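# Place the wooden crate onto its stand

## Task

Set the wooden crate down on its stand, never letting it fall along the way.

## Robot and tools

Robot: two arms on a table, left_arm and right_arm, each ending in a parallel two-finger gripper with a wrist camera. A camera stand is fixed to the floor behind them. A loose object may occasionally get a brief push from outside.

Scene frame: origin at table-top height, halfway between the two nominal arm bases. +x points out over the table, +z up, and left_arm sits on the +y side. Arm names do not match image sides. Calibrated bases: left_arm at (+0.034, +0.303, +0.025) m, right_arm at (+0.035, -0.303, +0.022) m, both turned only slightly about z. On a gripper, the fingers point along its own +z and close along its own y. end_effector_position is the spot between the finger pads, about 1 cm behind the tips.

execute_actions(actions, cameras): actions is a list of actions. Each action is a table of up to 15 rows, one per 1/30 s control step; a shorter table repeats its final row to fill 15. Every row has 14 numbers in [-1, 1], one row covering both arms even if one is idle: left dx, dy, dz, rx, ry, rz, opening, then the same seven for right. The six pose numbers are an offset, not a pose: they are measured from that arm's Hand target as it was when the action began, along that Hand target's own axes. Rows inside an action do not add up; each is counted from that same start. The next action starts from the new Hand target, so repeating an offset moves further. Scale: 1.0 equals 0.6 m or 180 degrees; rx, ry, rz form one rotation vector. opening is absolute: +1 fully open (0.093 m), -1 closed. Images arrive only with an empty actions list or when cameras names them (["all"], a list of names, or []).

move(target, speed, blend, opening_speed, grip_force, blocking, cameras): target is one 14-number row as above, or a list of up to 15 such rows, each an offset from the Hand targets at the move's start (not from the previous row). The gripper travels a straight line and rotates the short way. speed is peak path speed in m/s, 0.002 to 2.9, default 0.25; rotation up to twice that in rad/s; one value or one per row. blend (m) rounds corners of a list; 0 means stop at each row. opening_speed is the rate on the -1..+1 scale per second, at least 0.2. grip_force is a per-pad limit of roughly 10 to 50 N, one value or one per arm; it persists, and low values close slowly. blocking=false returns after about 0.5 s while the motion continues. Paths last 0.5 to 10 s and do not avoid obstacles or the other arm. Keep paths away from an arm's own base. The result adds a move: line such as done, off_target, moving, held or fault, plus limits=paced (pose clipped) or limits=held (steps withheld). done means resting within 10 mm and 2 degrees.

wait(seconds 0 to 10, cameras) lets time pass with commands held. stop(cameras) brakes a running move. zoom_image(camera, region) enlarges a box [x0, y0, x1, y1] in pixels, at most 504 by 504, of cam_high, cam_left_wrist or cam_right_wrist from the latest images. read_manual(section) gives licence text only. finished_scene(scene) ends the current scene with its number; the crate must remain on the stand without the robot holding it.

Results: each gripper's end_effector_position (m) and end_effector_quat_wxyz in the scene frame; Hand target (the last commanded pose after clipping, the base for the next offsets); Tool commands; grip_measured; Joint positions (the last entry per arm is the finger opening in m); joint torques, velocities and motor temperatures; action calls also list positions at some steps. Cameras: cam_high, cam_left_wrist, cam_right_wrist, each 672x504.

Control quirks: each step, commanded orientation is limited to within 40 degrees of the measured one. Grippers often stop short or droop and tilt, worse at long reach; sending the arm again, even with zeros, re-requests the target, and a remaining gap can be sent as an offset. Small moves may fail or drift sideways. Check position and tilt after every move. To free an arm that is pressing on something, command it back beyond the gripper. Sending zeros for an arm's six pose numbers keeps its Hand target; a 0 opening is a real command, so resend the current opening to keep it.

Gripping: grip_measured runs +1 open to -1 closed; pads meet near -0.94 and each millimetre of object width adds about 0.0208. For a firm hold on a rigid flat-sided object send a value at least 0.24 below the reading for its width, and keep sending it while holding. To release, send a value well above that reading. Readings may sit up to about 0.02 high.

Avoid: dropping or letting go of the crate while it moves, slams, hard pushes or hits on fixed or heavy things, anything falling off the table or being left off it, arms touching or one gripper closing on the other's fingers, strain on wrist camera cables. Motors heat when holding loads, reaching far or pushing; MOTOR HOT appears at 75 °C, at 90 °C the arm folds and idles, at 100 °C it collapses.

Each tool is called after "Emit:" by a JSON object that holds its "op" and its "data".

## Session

Emit:
{"op": "execute_actions", "data": {"actions": []}}

Emit:
{"op": "zoom_image", "data": {"camera": "cam_high", "region": [200, 80, 540, 340]}}

Scene clock: 0.00 s.
left_arm: end_effector_position=(+0.4217, +0.3170, +0.1073) grip_measured=+1.000 end_effector_quat_wxyz=(+0.563, -0.034, +0.825, +0.025) | right_arm: end_effector_position=(+0.4060, -0.3217, +0.0962) grip_measured=+1.000 end_effector_quat_wxyz=(+0.551, +0.040, +0.830, -0.078)
Joint positions: left_arm=[0.024 1.561 0.362 0.825 -0.079 -0.028 0.093] | right_arm=[0.052 1.534 0.311 0.824 0.216 -0.002 0.093]
Joint velocities: within noise
Joint torques (N m): no reading
Motor temperatures (°C): left_arm=[29 27 34 29 28 26 28] | right_arm=[31 28 35 33 28 25 29]
Heat: left arm: 34 °C; right arm: 35 °C.
Hand target: left_arm +0.4285, +0.3163, +0.1229; +0.583, -0.036, +0.811, +0.021 | right_arm +0.4110, -0.3208, +0.1061; +0.564, +0.042, +0.822, -0.073
Tool commands: left_gripper/opening=+1.0 right_gripper/opening=+1.0

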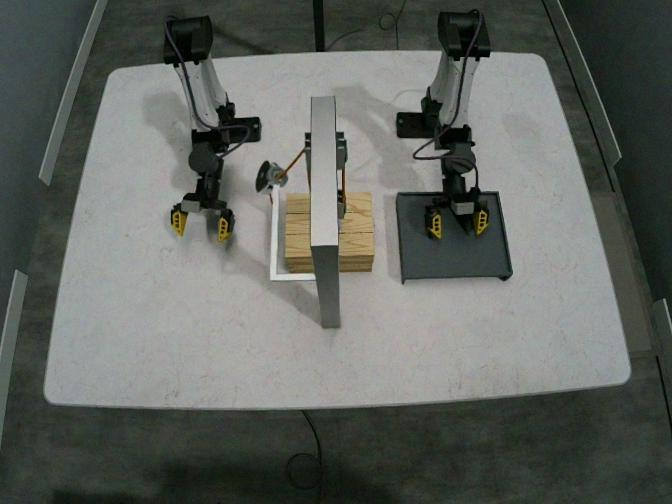

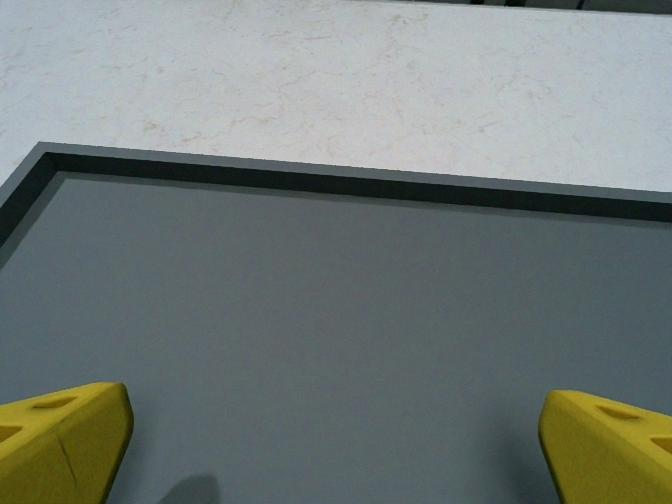

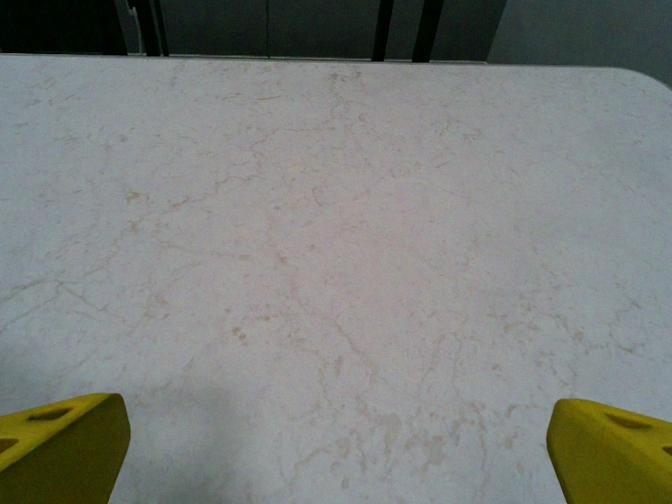

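Scaled by 1.482 from the camera's 672x504 image, which has a finer 960x720 frame.

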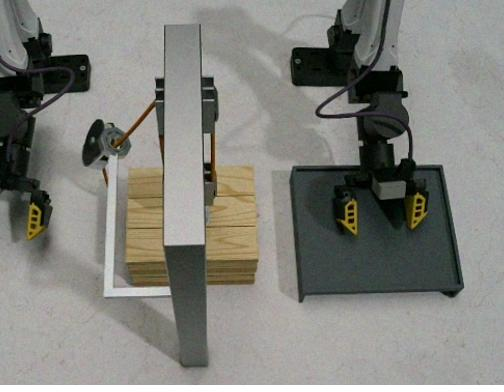

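Emit:
{"op": "move", "data": {"target": [[-0.021,0.2675,-0.0337,0.0707,0.2047,-0.0499,0.3,-0.0508,0.0972,-0.328,-0.0532,-0.034,0.0071,0],[-0.021,0.2675,-0.0337,0.0707,0.2047,-0.0499,0.3,-0.0733,0.2515,-0.2535,-0.0532,-0.034,0.0071,0],[-0.021,0.2675,-0.0337,0.0707,0.2047,-0.0499,0.3,-0.0475,0.2728,-0.1705,-0.0521,-0.1169,0.014,0]], "speed": [0.25,0.2,0.12], "blend": [0.03,0.01,0], "cameras": ["all"]}}

Scene clock: 25.00 s.
left_arm: end_effector_position=(+0.3925, +0.4747, +0.1279) grip_measured=+0.302 end_effector_quat_wxyz=(+0.284, -0.054, +0.950, -0.121) | right_arm: end_effector_position=(+0.3503, -0.1422, +0.1455) grip_measured=+0.002 end_effector_quat_wxyz=(+0.690, -0.013, +0.723, -0.022)
Joint positions: left_arm=[0.681 1.741 1.239 -0.698 0.518 0.445 0.06] | right_arm=[0.842 1.726 0.258 1.398 0.849 0.003 0.045]
Joint torques (N m): left_arm=[-0.2 -6.91 9.43 0.68 0.48 0.25] | right_arm=[-0.36 -4.01 2.96 3.04 -0.25 -0.14]
Motor temperatures (°C): left_arm=[29 30 36 33 28 26 28] | right_arm=[30 29 37 39 28 25 29]
Heat: left arm: 36 °C; right arm: 39 °C.
Hand target: left_arm +0.4002, +0.4752, +0.1402; +0.298, -0.039, +0.946, -0.124 | right_arm +0.3519, -0.1419, +0.1568; +0.707, +0.000, +0.707, +0.000
Off the commanded pose: left_arm 0.015 m, 2 deg | right_arm 0.011 m, 4 deg.
move: off_target (left_arm, right_arm)

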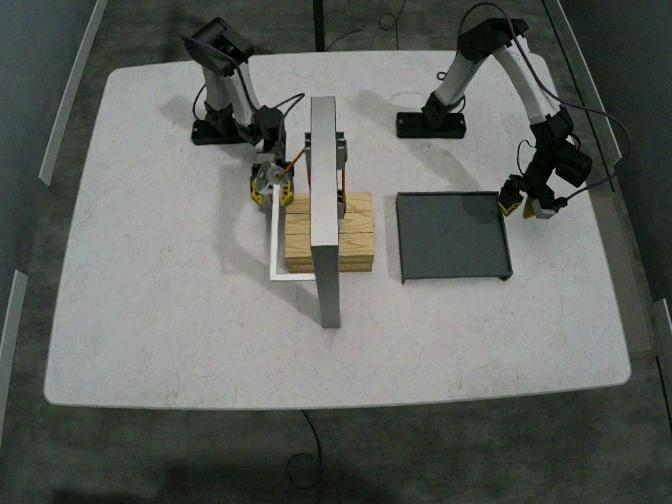

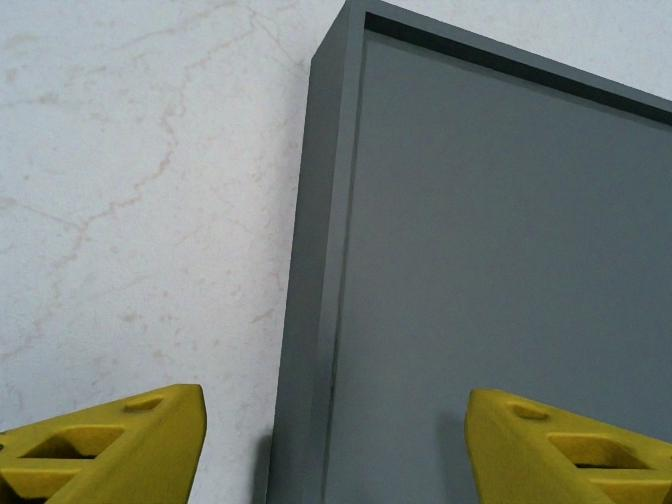

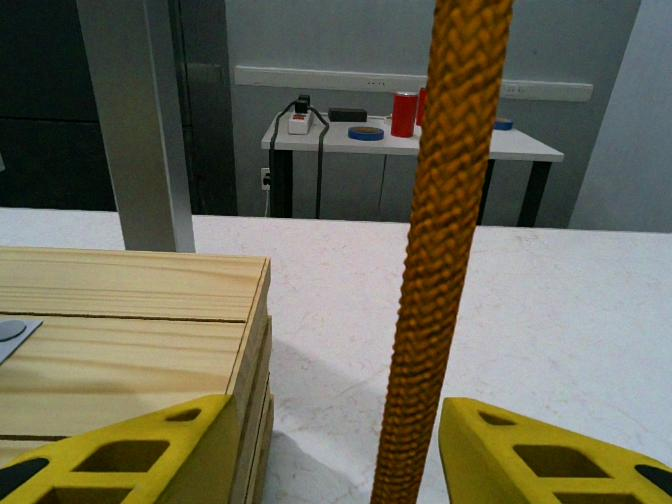

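Emit:
{"op": "move", "data": {"target": [0.033,0.0113,0.0997,0,0,0,0.1,0,-0.015,0,0,0,0,-1], "speed": 0.1, "cameras": ["cam_left_wrist","cam_right_wrist"]}}

Scene clock: 38.83 s.
left_arm: end_effector_position=(+0.4105, +0.4654, +0.0767) grip_measured=+0.102 end_effector_quat_wxyz=(+0.282, -0.048, +0.949, -0.130) | right_arm: end_effector_position=(+0.3516, -0.1537, +0.1403) grip_measured=-0.967 end_effector_quat_wxyz=(+0.686, -0.014, +0.727, -0.029)
Joint positions: left_arm=[0.635 1.85 1.155 -0.495 0.518 0.409 0.05] | right_arm=[0.805 1.726 0.232 1.409 0.82 0.001 0]
Joint torques (N m): left_arm=[-0.72 -7.76 5.46 1.2 0.29 0.09] | right_arm=[-0.36 -5.07 2.86 3.05 -0.25 -0.17]
Motor temperatures (°C): left_arm=[29 31 37 32 28 26 28] | right_arm=[30 29 36 44 28 25 29]
Heat: left arm: 37 °C; right arm: 44 °C.
Hand target: left_arm +0.4182, +0.4661, +0.0802; +0.298, -0.039, +0.946, -0.124 | right_arm +0.3519, -0.1509, +0.1568; +0.707, +0.000, +0.707, +0.000
Off the commanded pose: left_arm 0.008 m, 2 deg | right_arm 0.017 m, 5 deg.
move: off_target (right_arm)
Images, in order (width x height): cam_left_wrist 672x504, cam_right_wrist 672x504.

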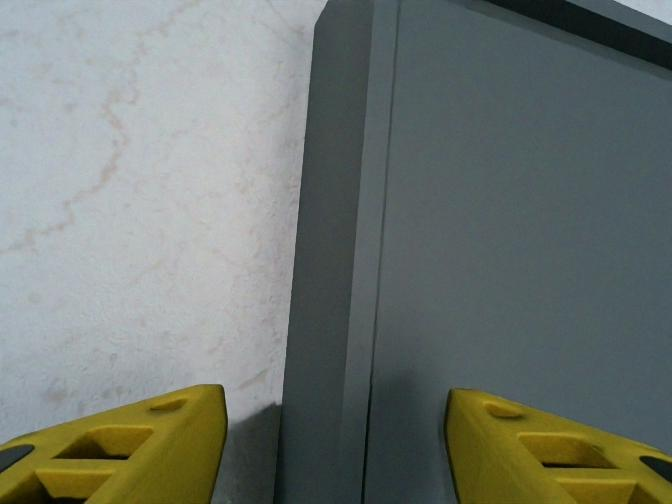

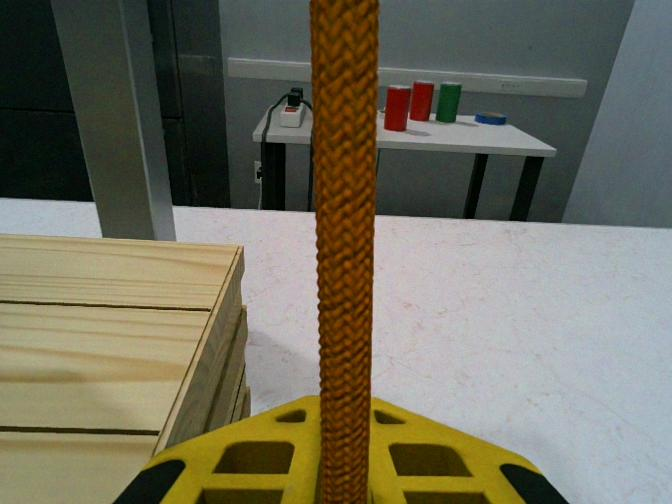

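Emit:
{"op": "move", "data": {"target": [[0.0065,-0.004,0.0093,0,0,0,0.1,0.0117,-0.1483,-0.07,-0.0545,0.071,-0.4142,-1],[0.0065,-0.004,0.0093,0,0,0,-1,0.0117,-0.1483,-0.07,-0.0545,0.071,-0.4142,-1]], "speed": 0.2, "cameras": ["all"]}}

Scene clock: 66.10 s.
left_arm: end_effector_position=(+0.4123, +0.4610, +0.0720) grip_measured=-0.936 end_effector_quat_wxyz=(+0.286, -0.034, +0.950, -0.124) | right_arm: end_effector_position=(+0.3110, -0.2257, +0.1860) grip_measured=-0.968 end_effector_quat_wxyz=(+0.559, -0.447, +0.600, -0.359)
Joint positions: left_arm=[0.621 1.85 1.132 -0.46 0.511 0.422 0] | right_arm=[0.546 0.701 0.097 0.471 0.468 -1.151 0]
Joint torques (N m): left_arm=[-0.83 -7.65 5.33 1.19 0.31 -0.05] | right_arm=[-1.2 0.59 6.02 0.97 0.22 -0.22]
Heat: left arm: 37 °C; right arm: 43 °C.
Hand target: left_arm +0.4182, +0.4620, +0.0742; +0.298, -0.039, +0.946, -0.124 | right_arm +0.3099, -0.2399, +0.1499; +0.483, -0.483, +0.629, -0.371
Off the commanded pose: left_arm 0.006 m, 2 deg | right_arm 0.039 m, 10 deg.
move: off_target (right_arm)

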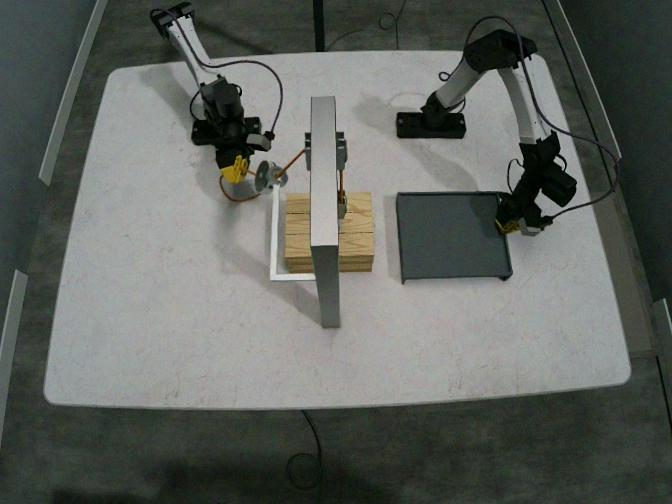

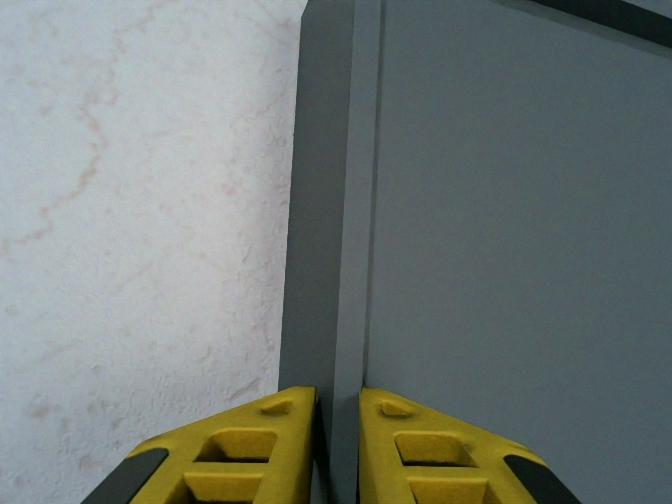

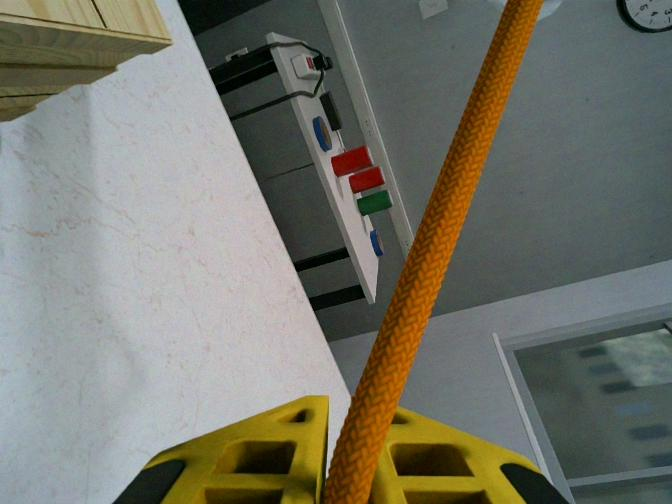

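Emit:
{"op": "move", "data": {"target": [0,0,0,0,0,0,-1,0.9608,-0.2138,-0.0922,0.0337,0.1297,0.1469,-1], "speed": 0.14, "cameras": ["cam_high"]}}

Scene clock: 83.30 s.
left_arm: end_effector_position=(+0.4123, +0.4610, +0.0720) grip_measured=-0.936 end_effector_quat_wxyz=(+0.286, -0.034, +0.950, -0.124) | right_arm: end_effector_position=(+0.2907, -0.7043, +0.1725) grip_measured=-0.968 end_effector_quat_wxyz=(+0.601, -0.277, +0.741, -0.115)
Joint positions: left_arm=[0.621 1.85 1.132 -0.46 0.511 0.422 0] | right_arm=[-1.347 2.222 1.751 -0.912 -1.312 -1.924 0]
Joint torques (N m): left_arm=[-0.83 -7.62 5.34 1.19 0.31 -0.05] | right_arm=[-10.24 -6.15 12.34 3.74 1.43 0.18]
Heat: left arm: 37 °C; right arm: 44 °C.
Hand target: left_arm +0.4182, +0.4620, +0.0742; +0.298, -0.039, +0.946, -0.124 | right_arm +0.2498, -0.8300, +0.1405; +0.443, -0.217, +0.786, -0.373
Off the commanded pose: left_arm 0.006 m, 2 deg | right_arm 0.136 m, 36 deg.
move: off_target (right_arm)
Images, in order (width x height): cam_high 672x504.

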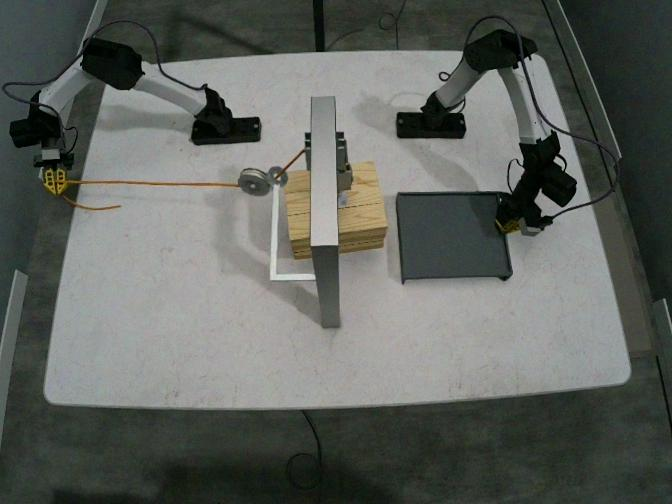

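Same lift as before; drag the stand now.

Emit:
{"op": "move", "data": {"target": [[0.0714,-0.467,0.1022,0,0,0,-1,0,0,0,0,0,0,-1],[0.08,-0.5233,0.1145,0,0,0,-1,0,0,0,0,0,0,-1]], "speed": [0.15,0.08], "blend": [0.01,0], "cameras": ["cam_high","cam_left_wrist"]}}

Emit:
{"op": "zoom_image", "data": {"camera": "cam_high", "region": [250, 150, 450, 300]}}

Scene clock: 88.40 s.
left_arm: end_effector_position=(+0.4216, +0.1543, +0.0780) grip_measured=-0.936 end_effector_quat_wxyz=(+0.310, -0.064, +0.941, -0.116) | right_arm: end_effector_position=(+0.2903, -0.7059, +0.1704) grip_measured=-0.968 end_effector_quat_wxyz=(+0.595, -0.278, +0.746, -0.115)
Joint positions: left_arm=[-0.37 1.684 0.888 -0.103 -0.064 -0.506 0] | right_arm=[-1.347 2.226 1.76 -0.918 -1.297 -1.924 0]
Joint torques (N m): left_arm=[-2.55 -4.53 7.6 1.2 0.09 0.2] | right_arm=[-9.99 -6.5 12.01 3.8 1.31 0.19]
Motor temperatures (°C): left_arm=[29 34 37 33 28 26 29] | right_arm=[35 30 41 49 32 25 30]
Heat: left arm: 37 °C; right arm: 49 °C.
Hand target: left_arm +0.4182, +0.1371, +0.0743; +0.298, -0.039, +0.946, -0.124 | right_arm +0.2498, -0.8300, +0.1405; +0.443, -0.217, +0.786, -0.373
Off the commanded pose: left_arm 0.018 m, 3 deg | right_arm 0.134 m, 36 deg.
move: off_target (left_arm, right_arm)
Images, in order (width x height): cam_high 672x504, cam_left_wrist 672x504.

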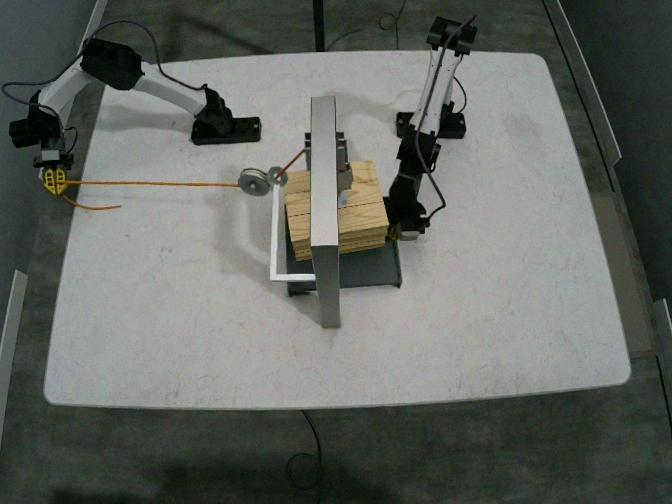

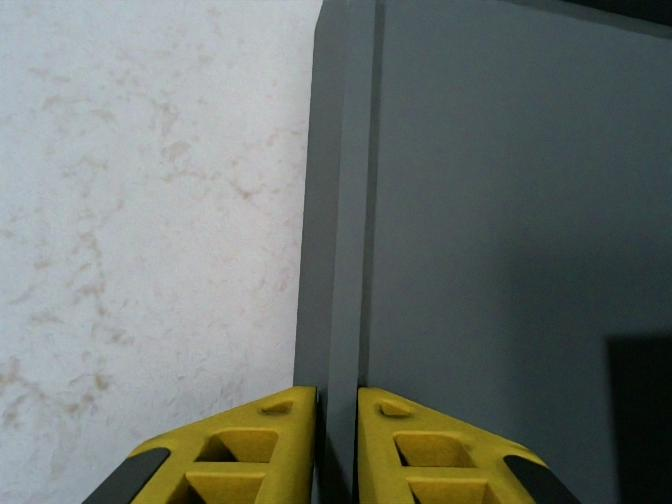

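Scaled by 2.520 from the camera's 672x504 image, which has a finer 960x720 frame.

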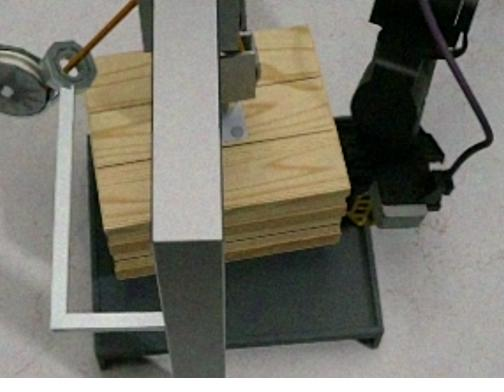

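Emit:
{"op": "move", "data": {"target": [0.0495,-0.0113,-0.031,0,0,0,-1,0,0,0,0,0,0,-1], "speed": 0.08, "cameras": ["cam_high","cam_left_wrist"]}}

Emit:
{"op": "zoom_image", "data": {"camera": "cam_high", "region": [250, 150, 450, 300]}}

Scene clock: 97.87 s.
left_arm: end_effector_position=(+0.4006, +0.1388, +0.0781) grip_measured=-0.936 end_effector_quat_wxyz=(+0.317, -0.071, +0.938, -0.124) | right_arm: end_effector_position=(+0.2902, -0.7072, +0.1689) grip_measured=-0.968 end_effector_quat_wxyz=(+0.591, -0.278, +0.748, -0.115)
Joint positions: left_arm=[-0.443 1.632 0.818 -0.069 -0.107 -0.578 0] | right_arm=[-1.347 2.229 1.765 -0.918 -1.287 -1.924 0]
Joint torques (N m): left_arm=[-2.37 -8.21 4.16 0.96 0.07 0.33] | right_arm=[-9.99 -6.75 11.85 3.86 1.26 0.29]
Motor temperatures (°C): left_arm=[29 34 38 33 28 26 29] | right_arm=[37 31 45 55 32 25 31]
Heat: left arm: 38 °C; right arm: 55 °C.
Hand target: left_arm +0.3832, +0.1301, +0.0743; +0.298, -0.039, +0.946, -0.124 | right_arm +0.2498, -0.8300, +0.1405; +0.443, -0.217, +0.786, -0.373
Off the commanded pose: left_arm 0.020 m, 4 deg | right_arm 0.132 m, 35 deg.
move: off_target (left_arm, right_arm)
Images, in order (width x height): cam_high 672x504, cam_left_wrist 672x504.

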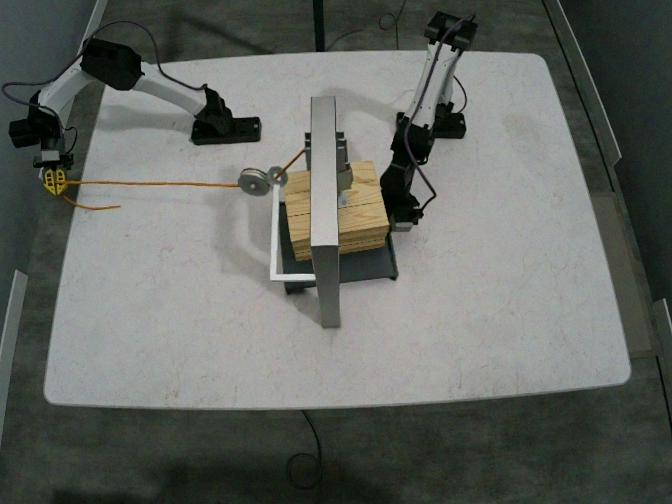

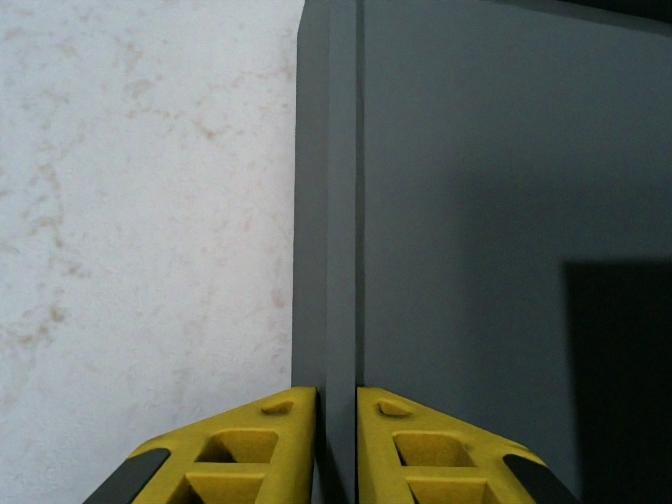

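Scaled by 2.520 from the camera's 672x504 image, which has a finer 960x720 frame.

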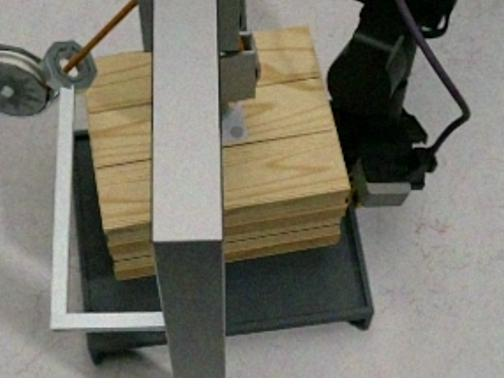

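Emit:
{"op": "move", "data": {"target": [0.0205,0,-0.0143,0,0,0,-1,0,0,0,0,0,0,-1], "speed": 0.08, "cameras": ["cam_high"]}}

Emit:
{"op": "zoom_image", "data": {"camera": "cam_high", "region": [250, 150, 450, 300]}}

Scene clock: 105.27 s.
left_arm: end_effector_position=(+0.3864, +0.1358, +0.0773) grip_measured=-0.936 end_effector_quat_wxyz=(+0.317, -0.073, +0.937, -0.129) | right_arm: end_effector_position=(+0.2892, -0.7087, +0.1664) grip_measured=-0.968 end_effector_quat_wxyz=(+0.586, -0.278, +0.752, -0.116)
Joint positions: left_arm=[-0.473 1.591 0.767 -0.057 -0.121 -0.608 0] | right_arm=[-1.349 2.232 1.768 -0.918 -1.275 -1.924 0]
Joint torques (N m): left_arm=[-2.11 -8.32 4.19 0.86 0.04 0.43] | right_arm=[-9.61 -7.08 11.48 3.97 1.17 0.35]
Motor temperatures (°C): left_arm=[29 35 37 33 28 26 29] | right_arm=[38 32 46 58 31 25 31]
Heat: left arm: 37 °C; right arm: 58 °C.
Hand target: left_arm +0.3682, +0.1301, +0.0743; +0.298, -0.039, +0.946, -0.124 | right_arm +0.2498, -0.8300, +0.1405; +0.443, -0.217, +0.786, -0.373
Off the commanded pose: left_arm 0.019 m, 5 deg | right_arm 0.130 m, 35 deg.
move: off_target (left_arm, right_arm)
Images, in order (width x height): cam_high 672x504.

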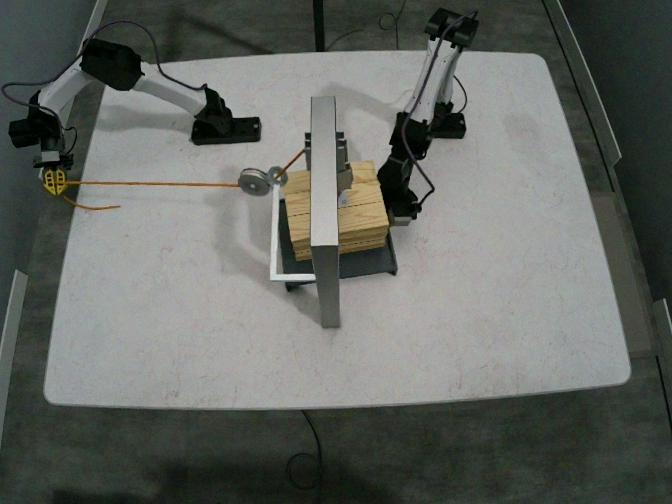

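Scaled by 2.520 from the camera's 672x504 image, which has a finer 960x720 frame.

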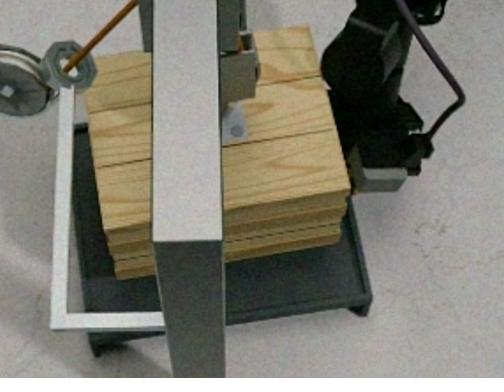

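Emit:
{"op": "move", "data": {"target": [[-0.0252,0.0088,0.0105,0,0,0,-1,0,0,0,0,0,0,-1],[-0.0252,0.0088,0.0105,0,0,0,-0.5,0,0,0,0,0,0,-1],[-0.0252,0.0255,-0.0728,0,0,0,-0.5,0,0,0,0,0,0,-1],[-0.0437,0.1713,-0.2902,0.2425,-0.1824,0.2451,-0.5,-0.6028,0.5093,-0.2768,-0.1,-0.088,-0.029,-1]], "speed": [0.06,0.06,0.15,0.11], "blend": [0,0,0.02,0], "cameras": ["all"]}}

Emit:
{"op": "zoom_image", "data": {"camera": "cam_high", "region": [260, 170, 410, 290]}}

Scene clock: 130.33 s.
left_arm: end_effector_position=(+0.2853, +0.2652, +0.1867) grip_measured=-0.502 end_effector_quat_wxyz=(+0.538, +0.370, +0.684, -0.326) | right_arm: end_effector_position=(+0.2923, -0.3388, +0.1587) grip_measured=-0.968 end_effector_quat_wxyz=(+0.497, -0.371, +0.744, -0.249)
Joint positions: left_arm=[0.578 1.403 0.742 -1.028 1.358 1.643 0.021] | right_arm=[-0.332 0.497 0.225 -0.141 -0.309 -1.06 0]
Joint torques (N m): left_arm=[0.17 -3.18 7.92 -0.09 0.78 0.34] | right_arm=[0.77 0.5 6.09 2.16 -0.11 0.1]
Motor temperatures (°C): left_arm=[29 34 38 33 28 27 29] | right_arm=[38 33 47 58 30 25 31]
Heat: left arm: 38 °C; right arm: 58 °C.
Hand target: left_arm +0.2908, +0.2685, +0.1989; +0.554, +0.378, +0.669, -0.320 (not the last commanded pose) | right_arm +0.2890, -0.3368, +0.1500; +0.489, -0.366, +0.756, -0.234 (not the last commanded pose)
Off the commanded pose: left_arm 0.015 m, 4 deg | right_arm 0.013 m, 2 deg.
move: off_target (left_arm, right_arm; path cut at 10 s); path passed 3 of 4 targets; target 2's new opening was sent with left_arm's hand 0.004 m and 5 deg from that target

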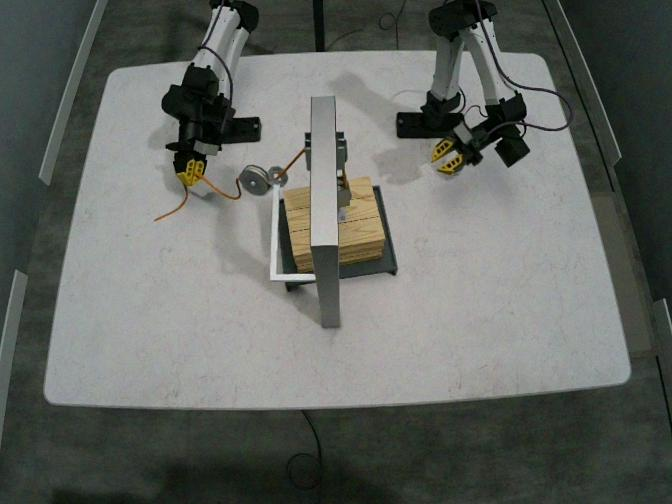

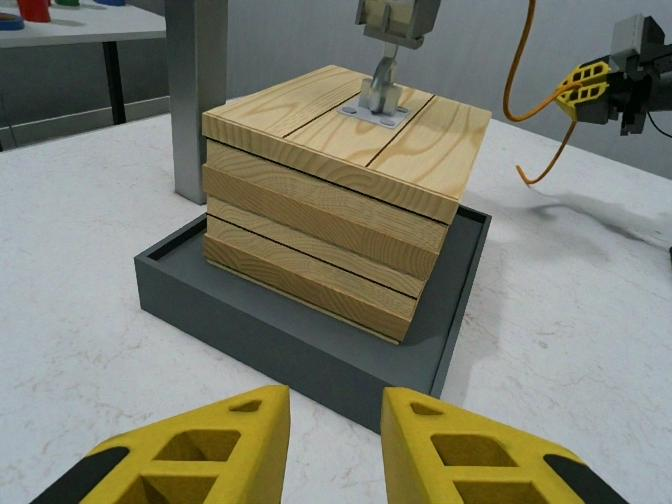

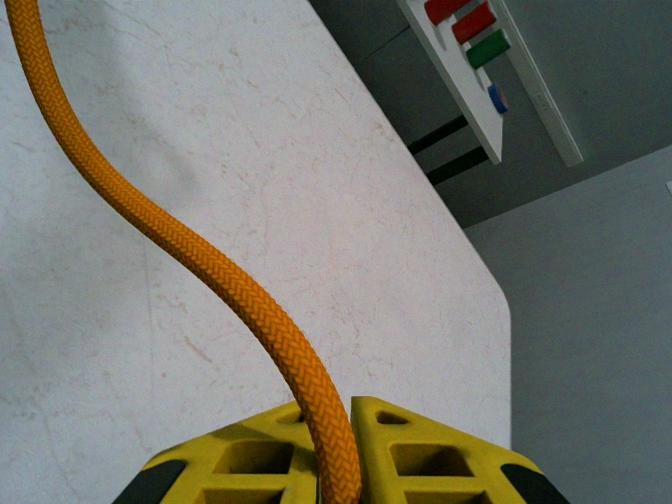

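Scaled by 3.360 from the camera's 672x504 image, which has a finer 960x720 frame.

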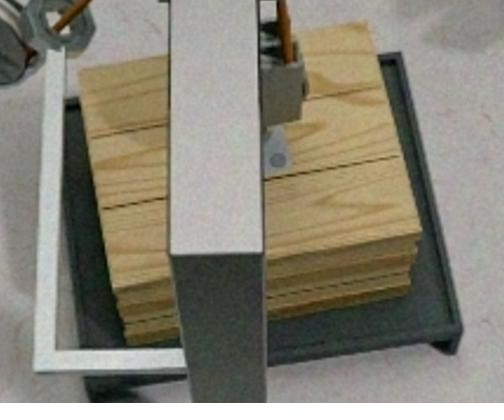

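Emit:
{"op": "move", "data": {"target": [[0,0,0,0,0,0,-0.5,0,0,0,0,0,0,0],[0,0,0,0,0,0,-0.5,0,0,-0.12,0,0,0,0]], "speed": [0.1,0.15], "opening_speed": 1.0, "cameras": ["cam_high","cam_left_wrist"]}}

Emit:
{"op": "zoom_image", "data": {"camera": "cam_high", "region": [260, 170, 410, 290]}}

Scene clock: 138.93 s.
left_arm: end_effector_position=(+0.2853, +0.2652, +0.1867) grip_measured=-0.502 end_effector_quat_wxyz=(+0.538, +0.370, +0.684, -0.326) | right_arm: end_effector_position=(+0.2249, -0.3440, +0.1695) grip_measured=-0.003 end_effector_quat_wxyz=(+0.481, -0.353, +0.765, -0.241)
Joint positions: left_arm=[0.578 1.403 0.742 -1.028 1.358 1.643 0.021] | right_arm=[-0.764 0.155 0.338 -0.742 -0.655 -1.261 0.045]
Joint torques (N m): left_arm=[0.18 -3.55 7.62 -0.05 0.78 0.22] | right_arm=[-0.32 3.25 8.91 1.85 -0.68 -0.23]
Heat: left arm: 38 °C; right arm: 54 °C.
Hand target: left_arm +0.2910, +0.2684, +0.1988; +0.555, +0.376, +0.670, -0.318 | right_arm +0.2234, -0.3371, +0.1796; +0.489, -0.366, +0.756, -0.234
Off the commanded pose: left_arm 0.014 m, 3 deg | right_arm 0.012 m, 2 deg.
move: off_target (left_arm, right_arm)
Images, in order (width x height): cam_high 672x504, cam_left_wrist 672x504.

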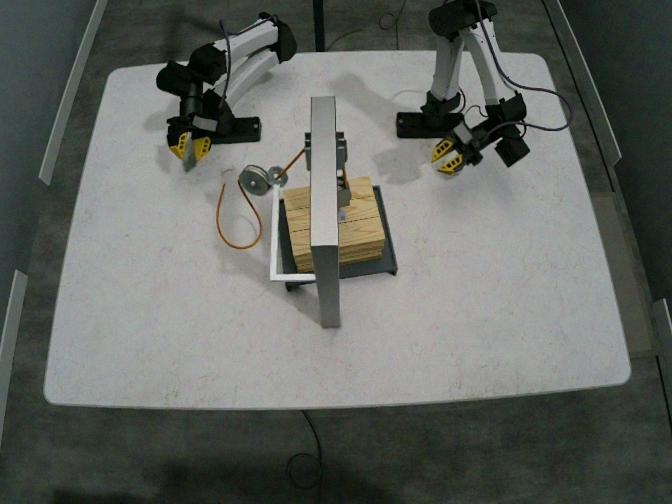

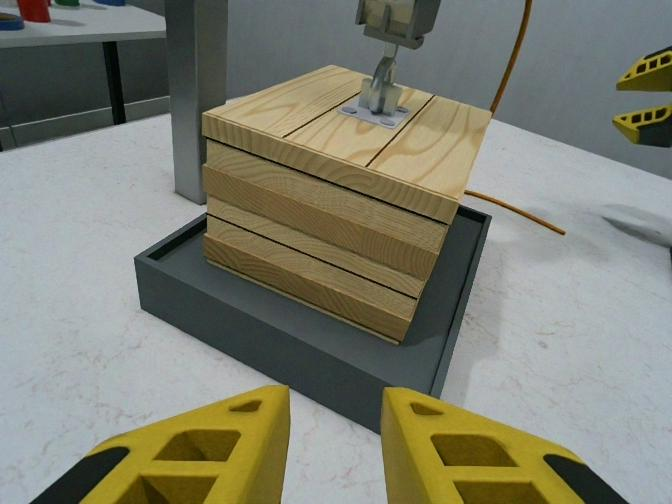

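Scaled by 3.360 from the camera's 672x504 image, which has a finer 960x720 frame.

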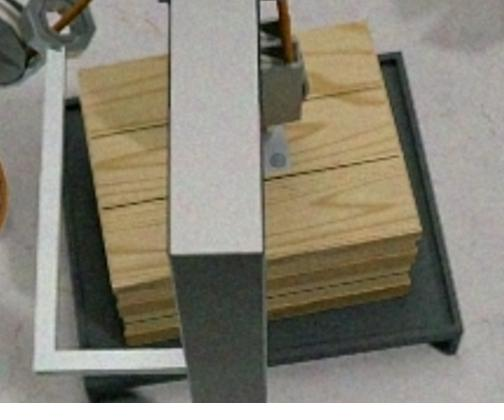

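Emit:
{"op": "zoom_image", "data": {"camera": "cam_left_wrist", "region": [130, 190, 330, 350]}}

Emit:
{"op": "zoom_image", "data": {"camera": "cam_left_wrist", "region": [330, 170, 530, 370]}}

Scaled by 2.520 from the camera's 672x504 image, which has a finer 960x720 frame.

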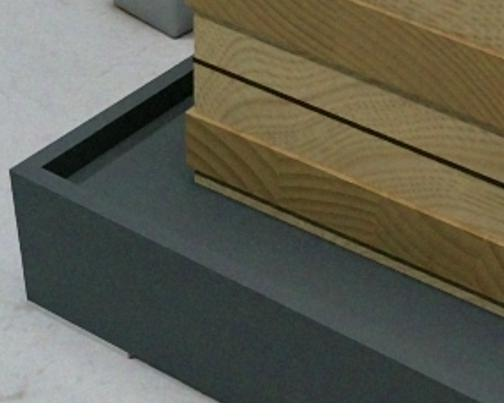

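Scaled by 2.520 from the camera's 672x504 image, which has a finer 960x720 frame.

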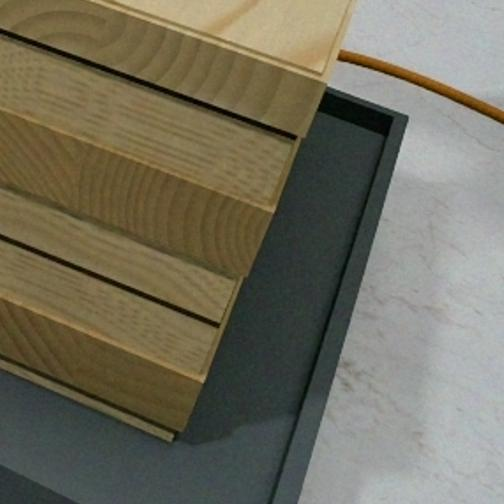

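Emit:
{"op": "finished_scene", "data": {"scene": 2}}

The scene is finished: the task was done.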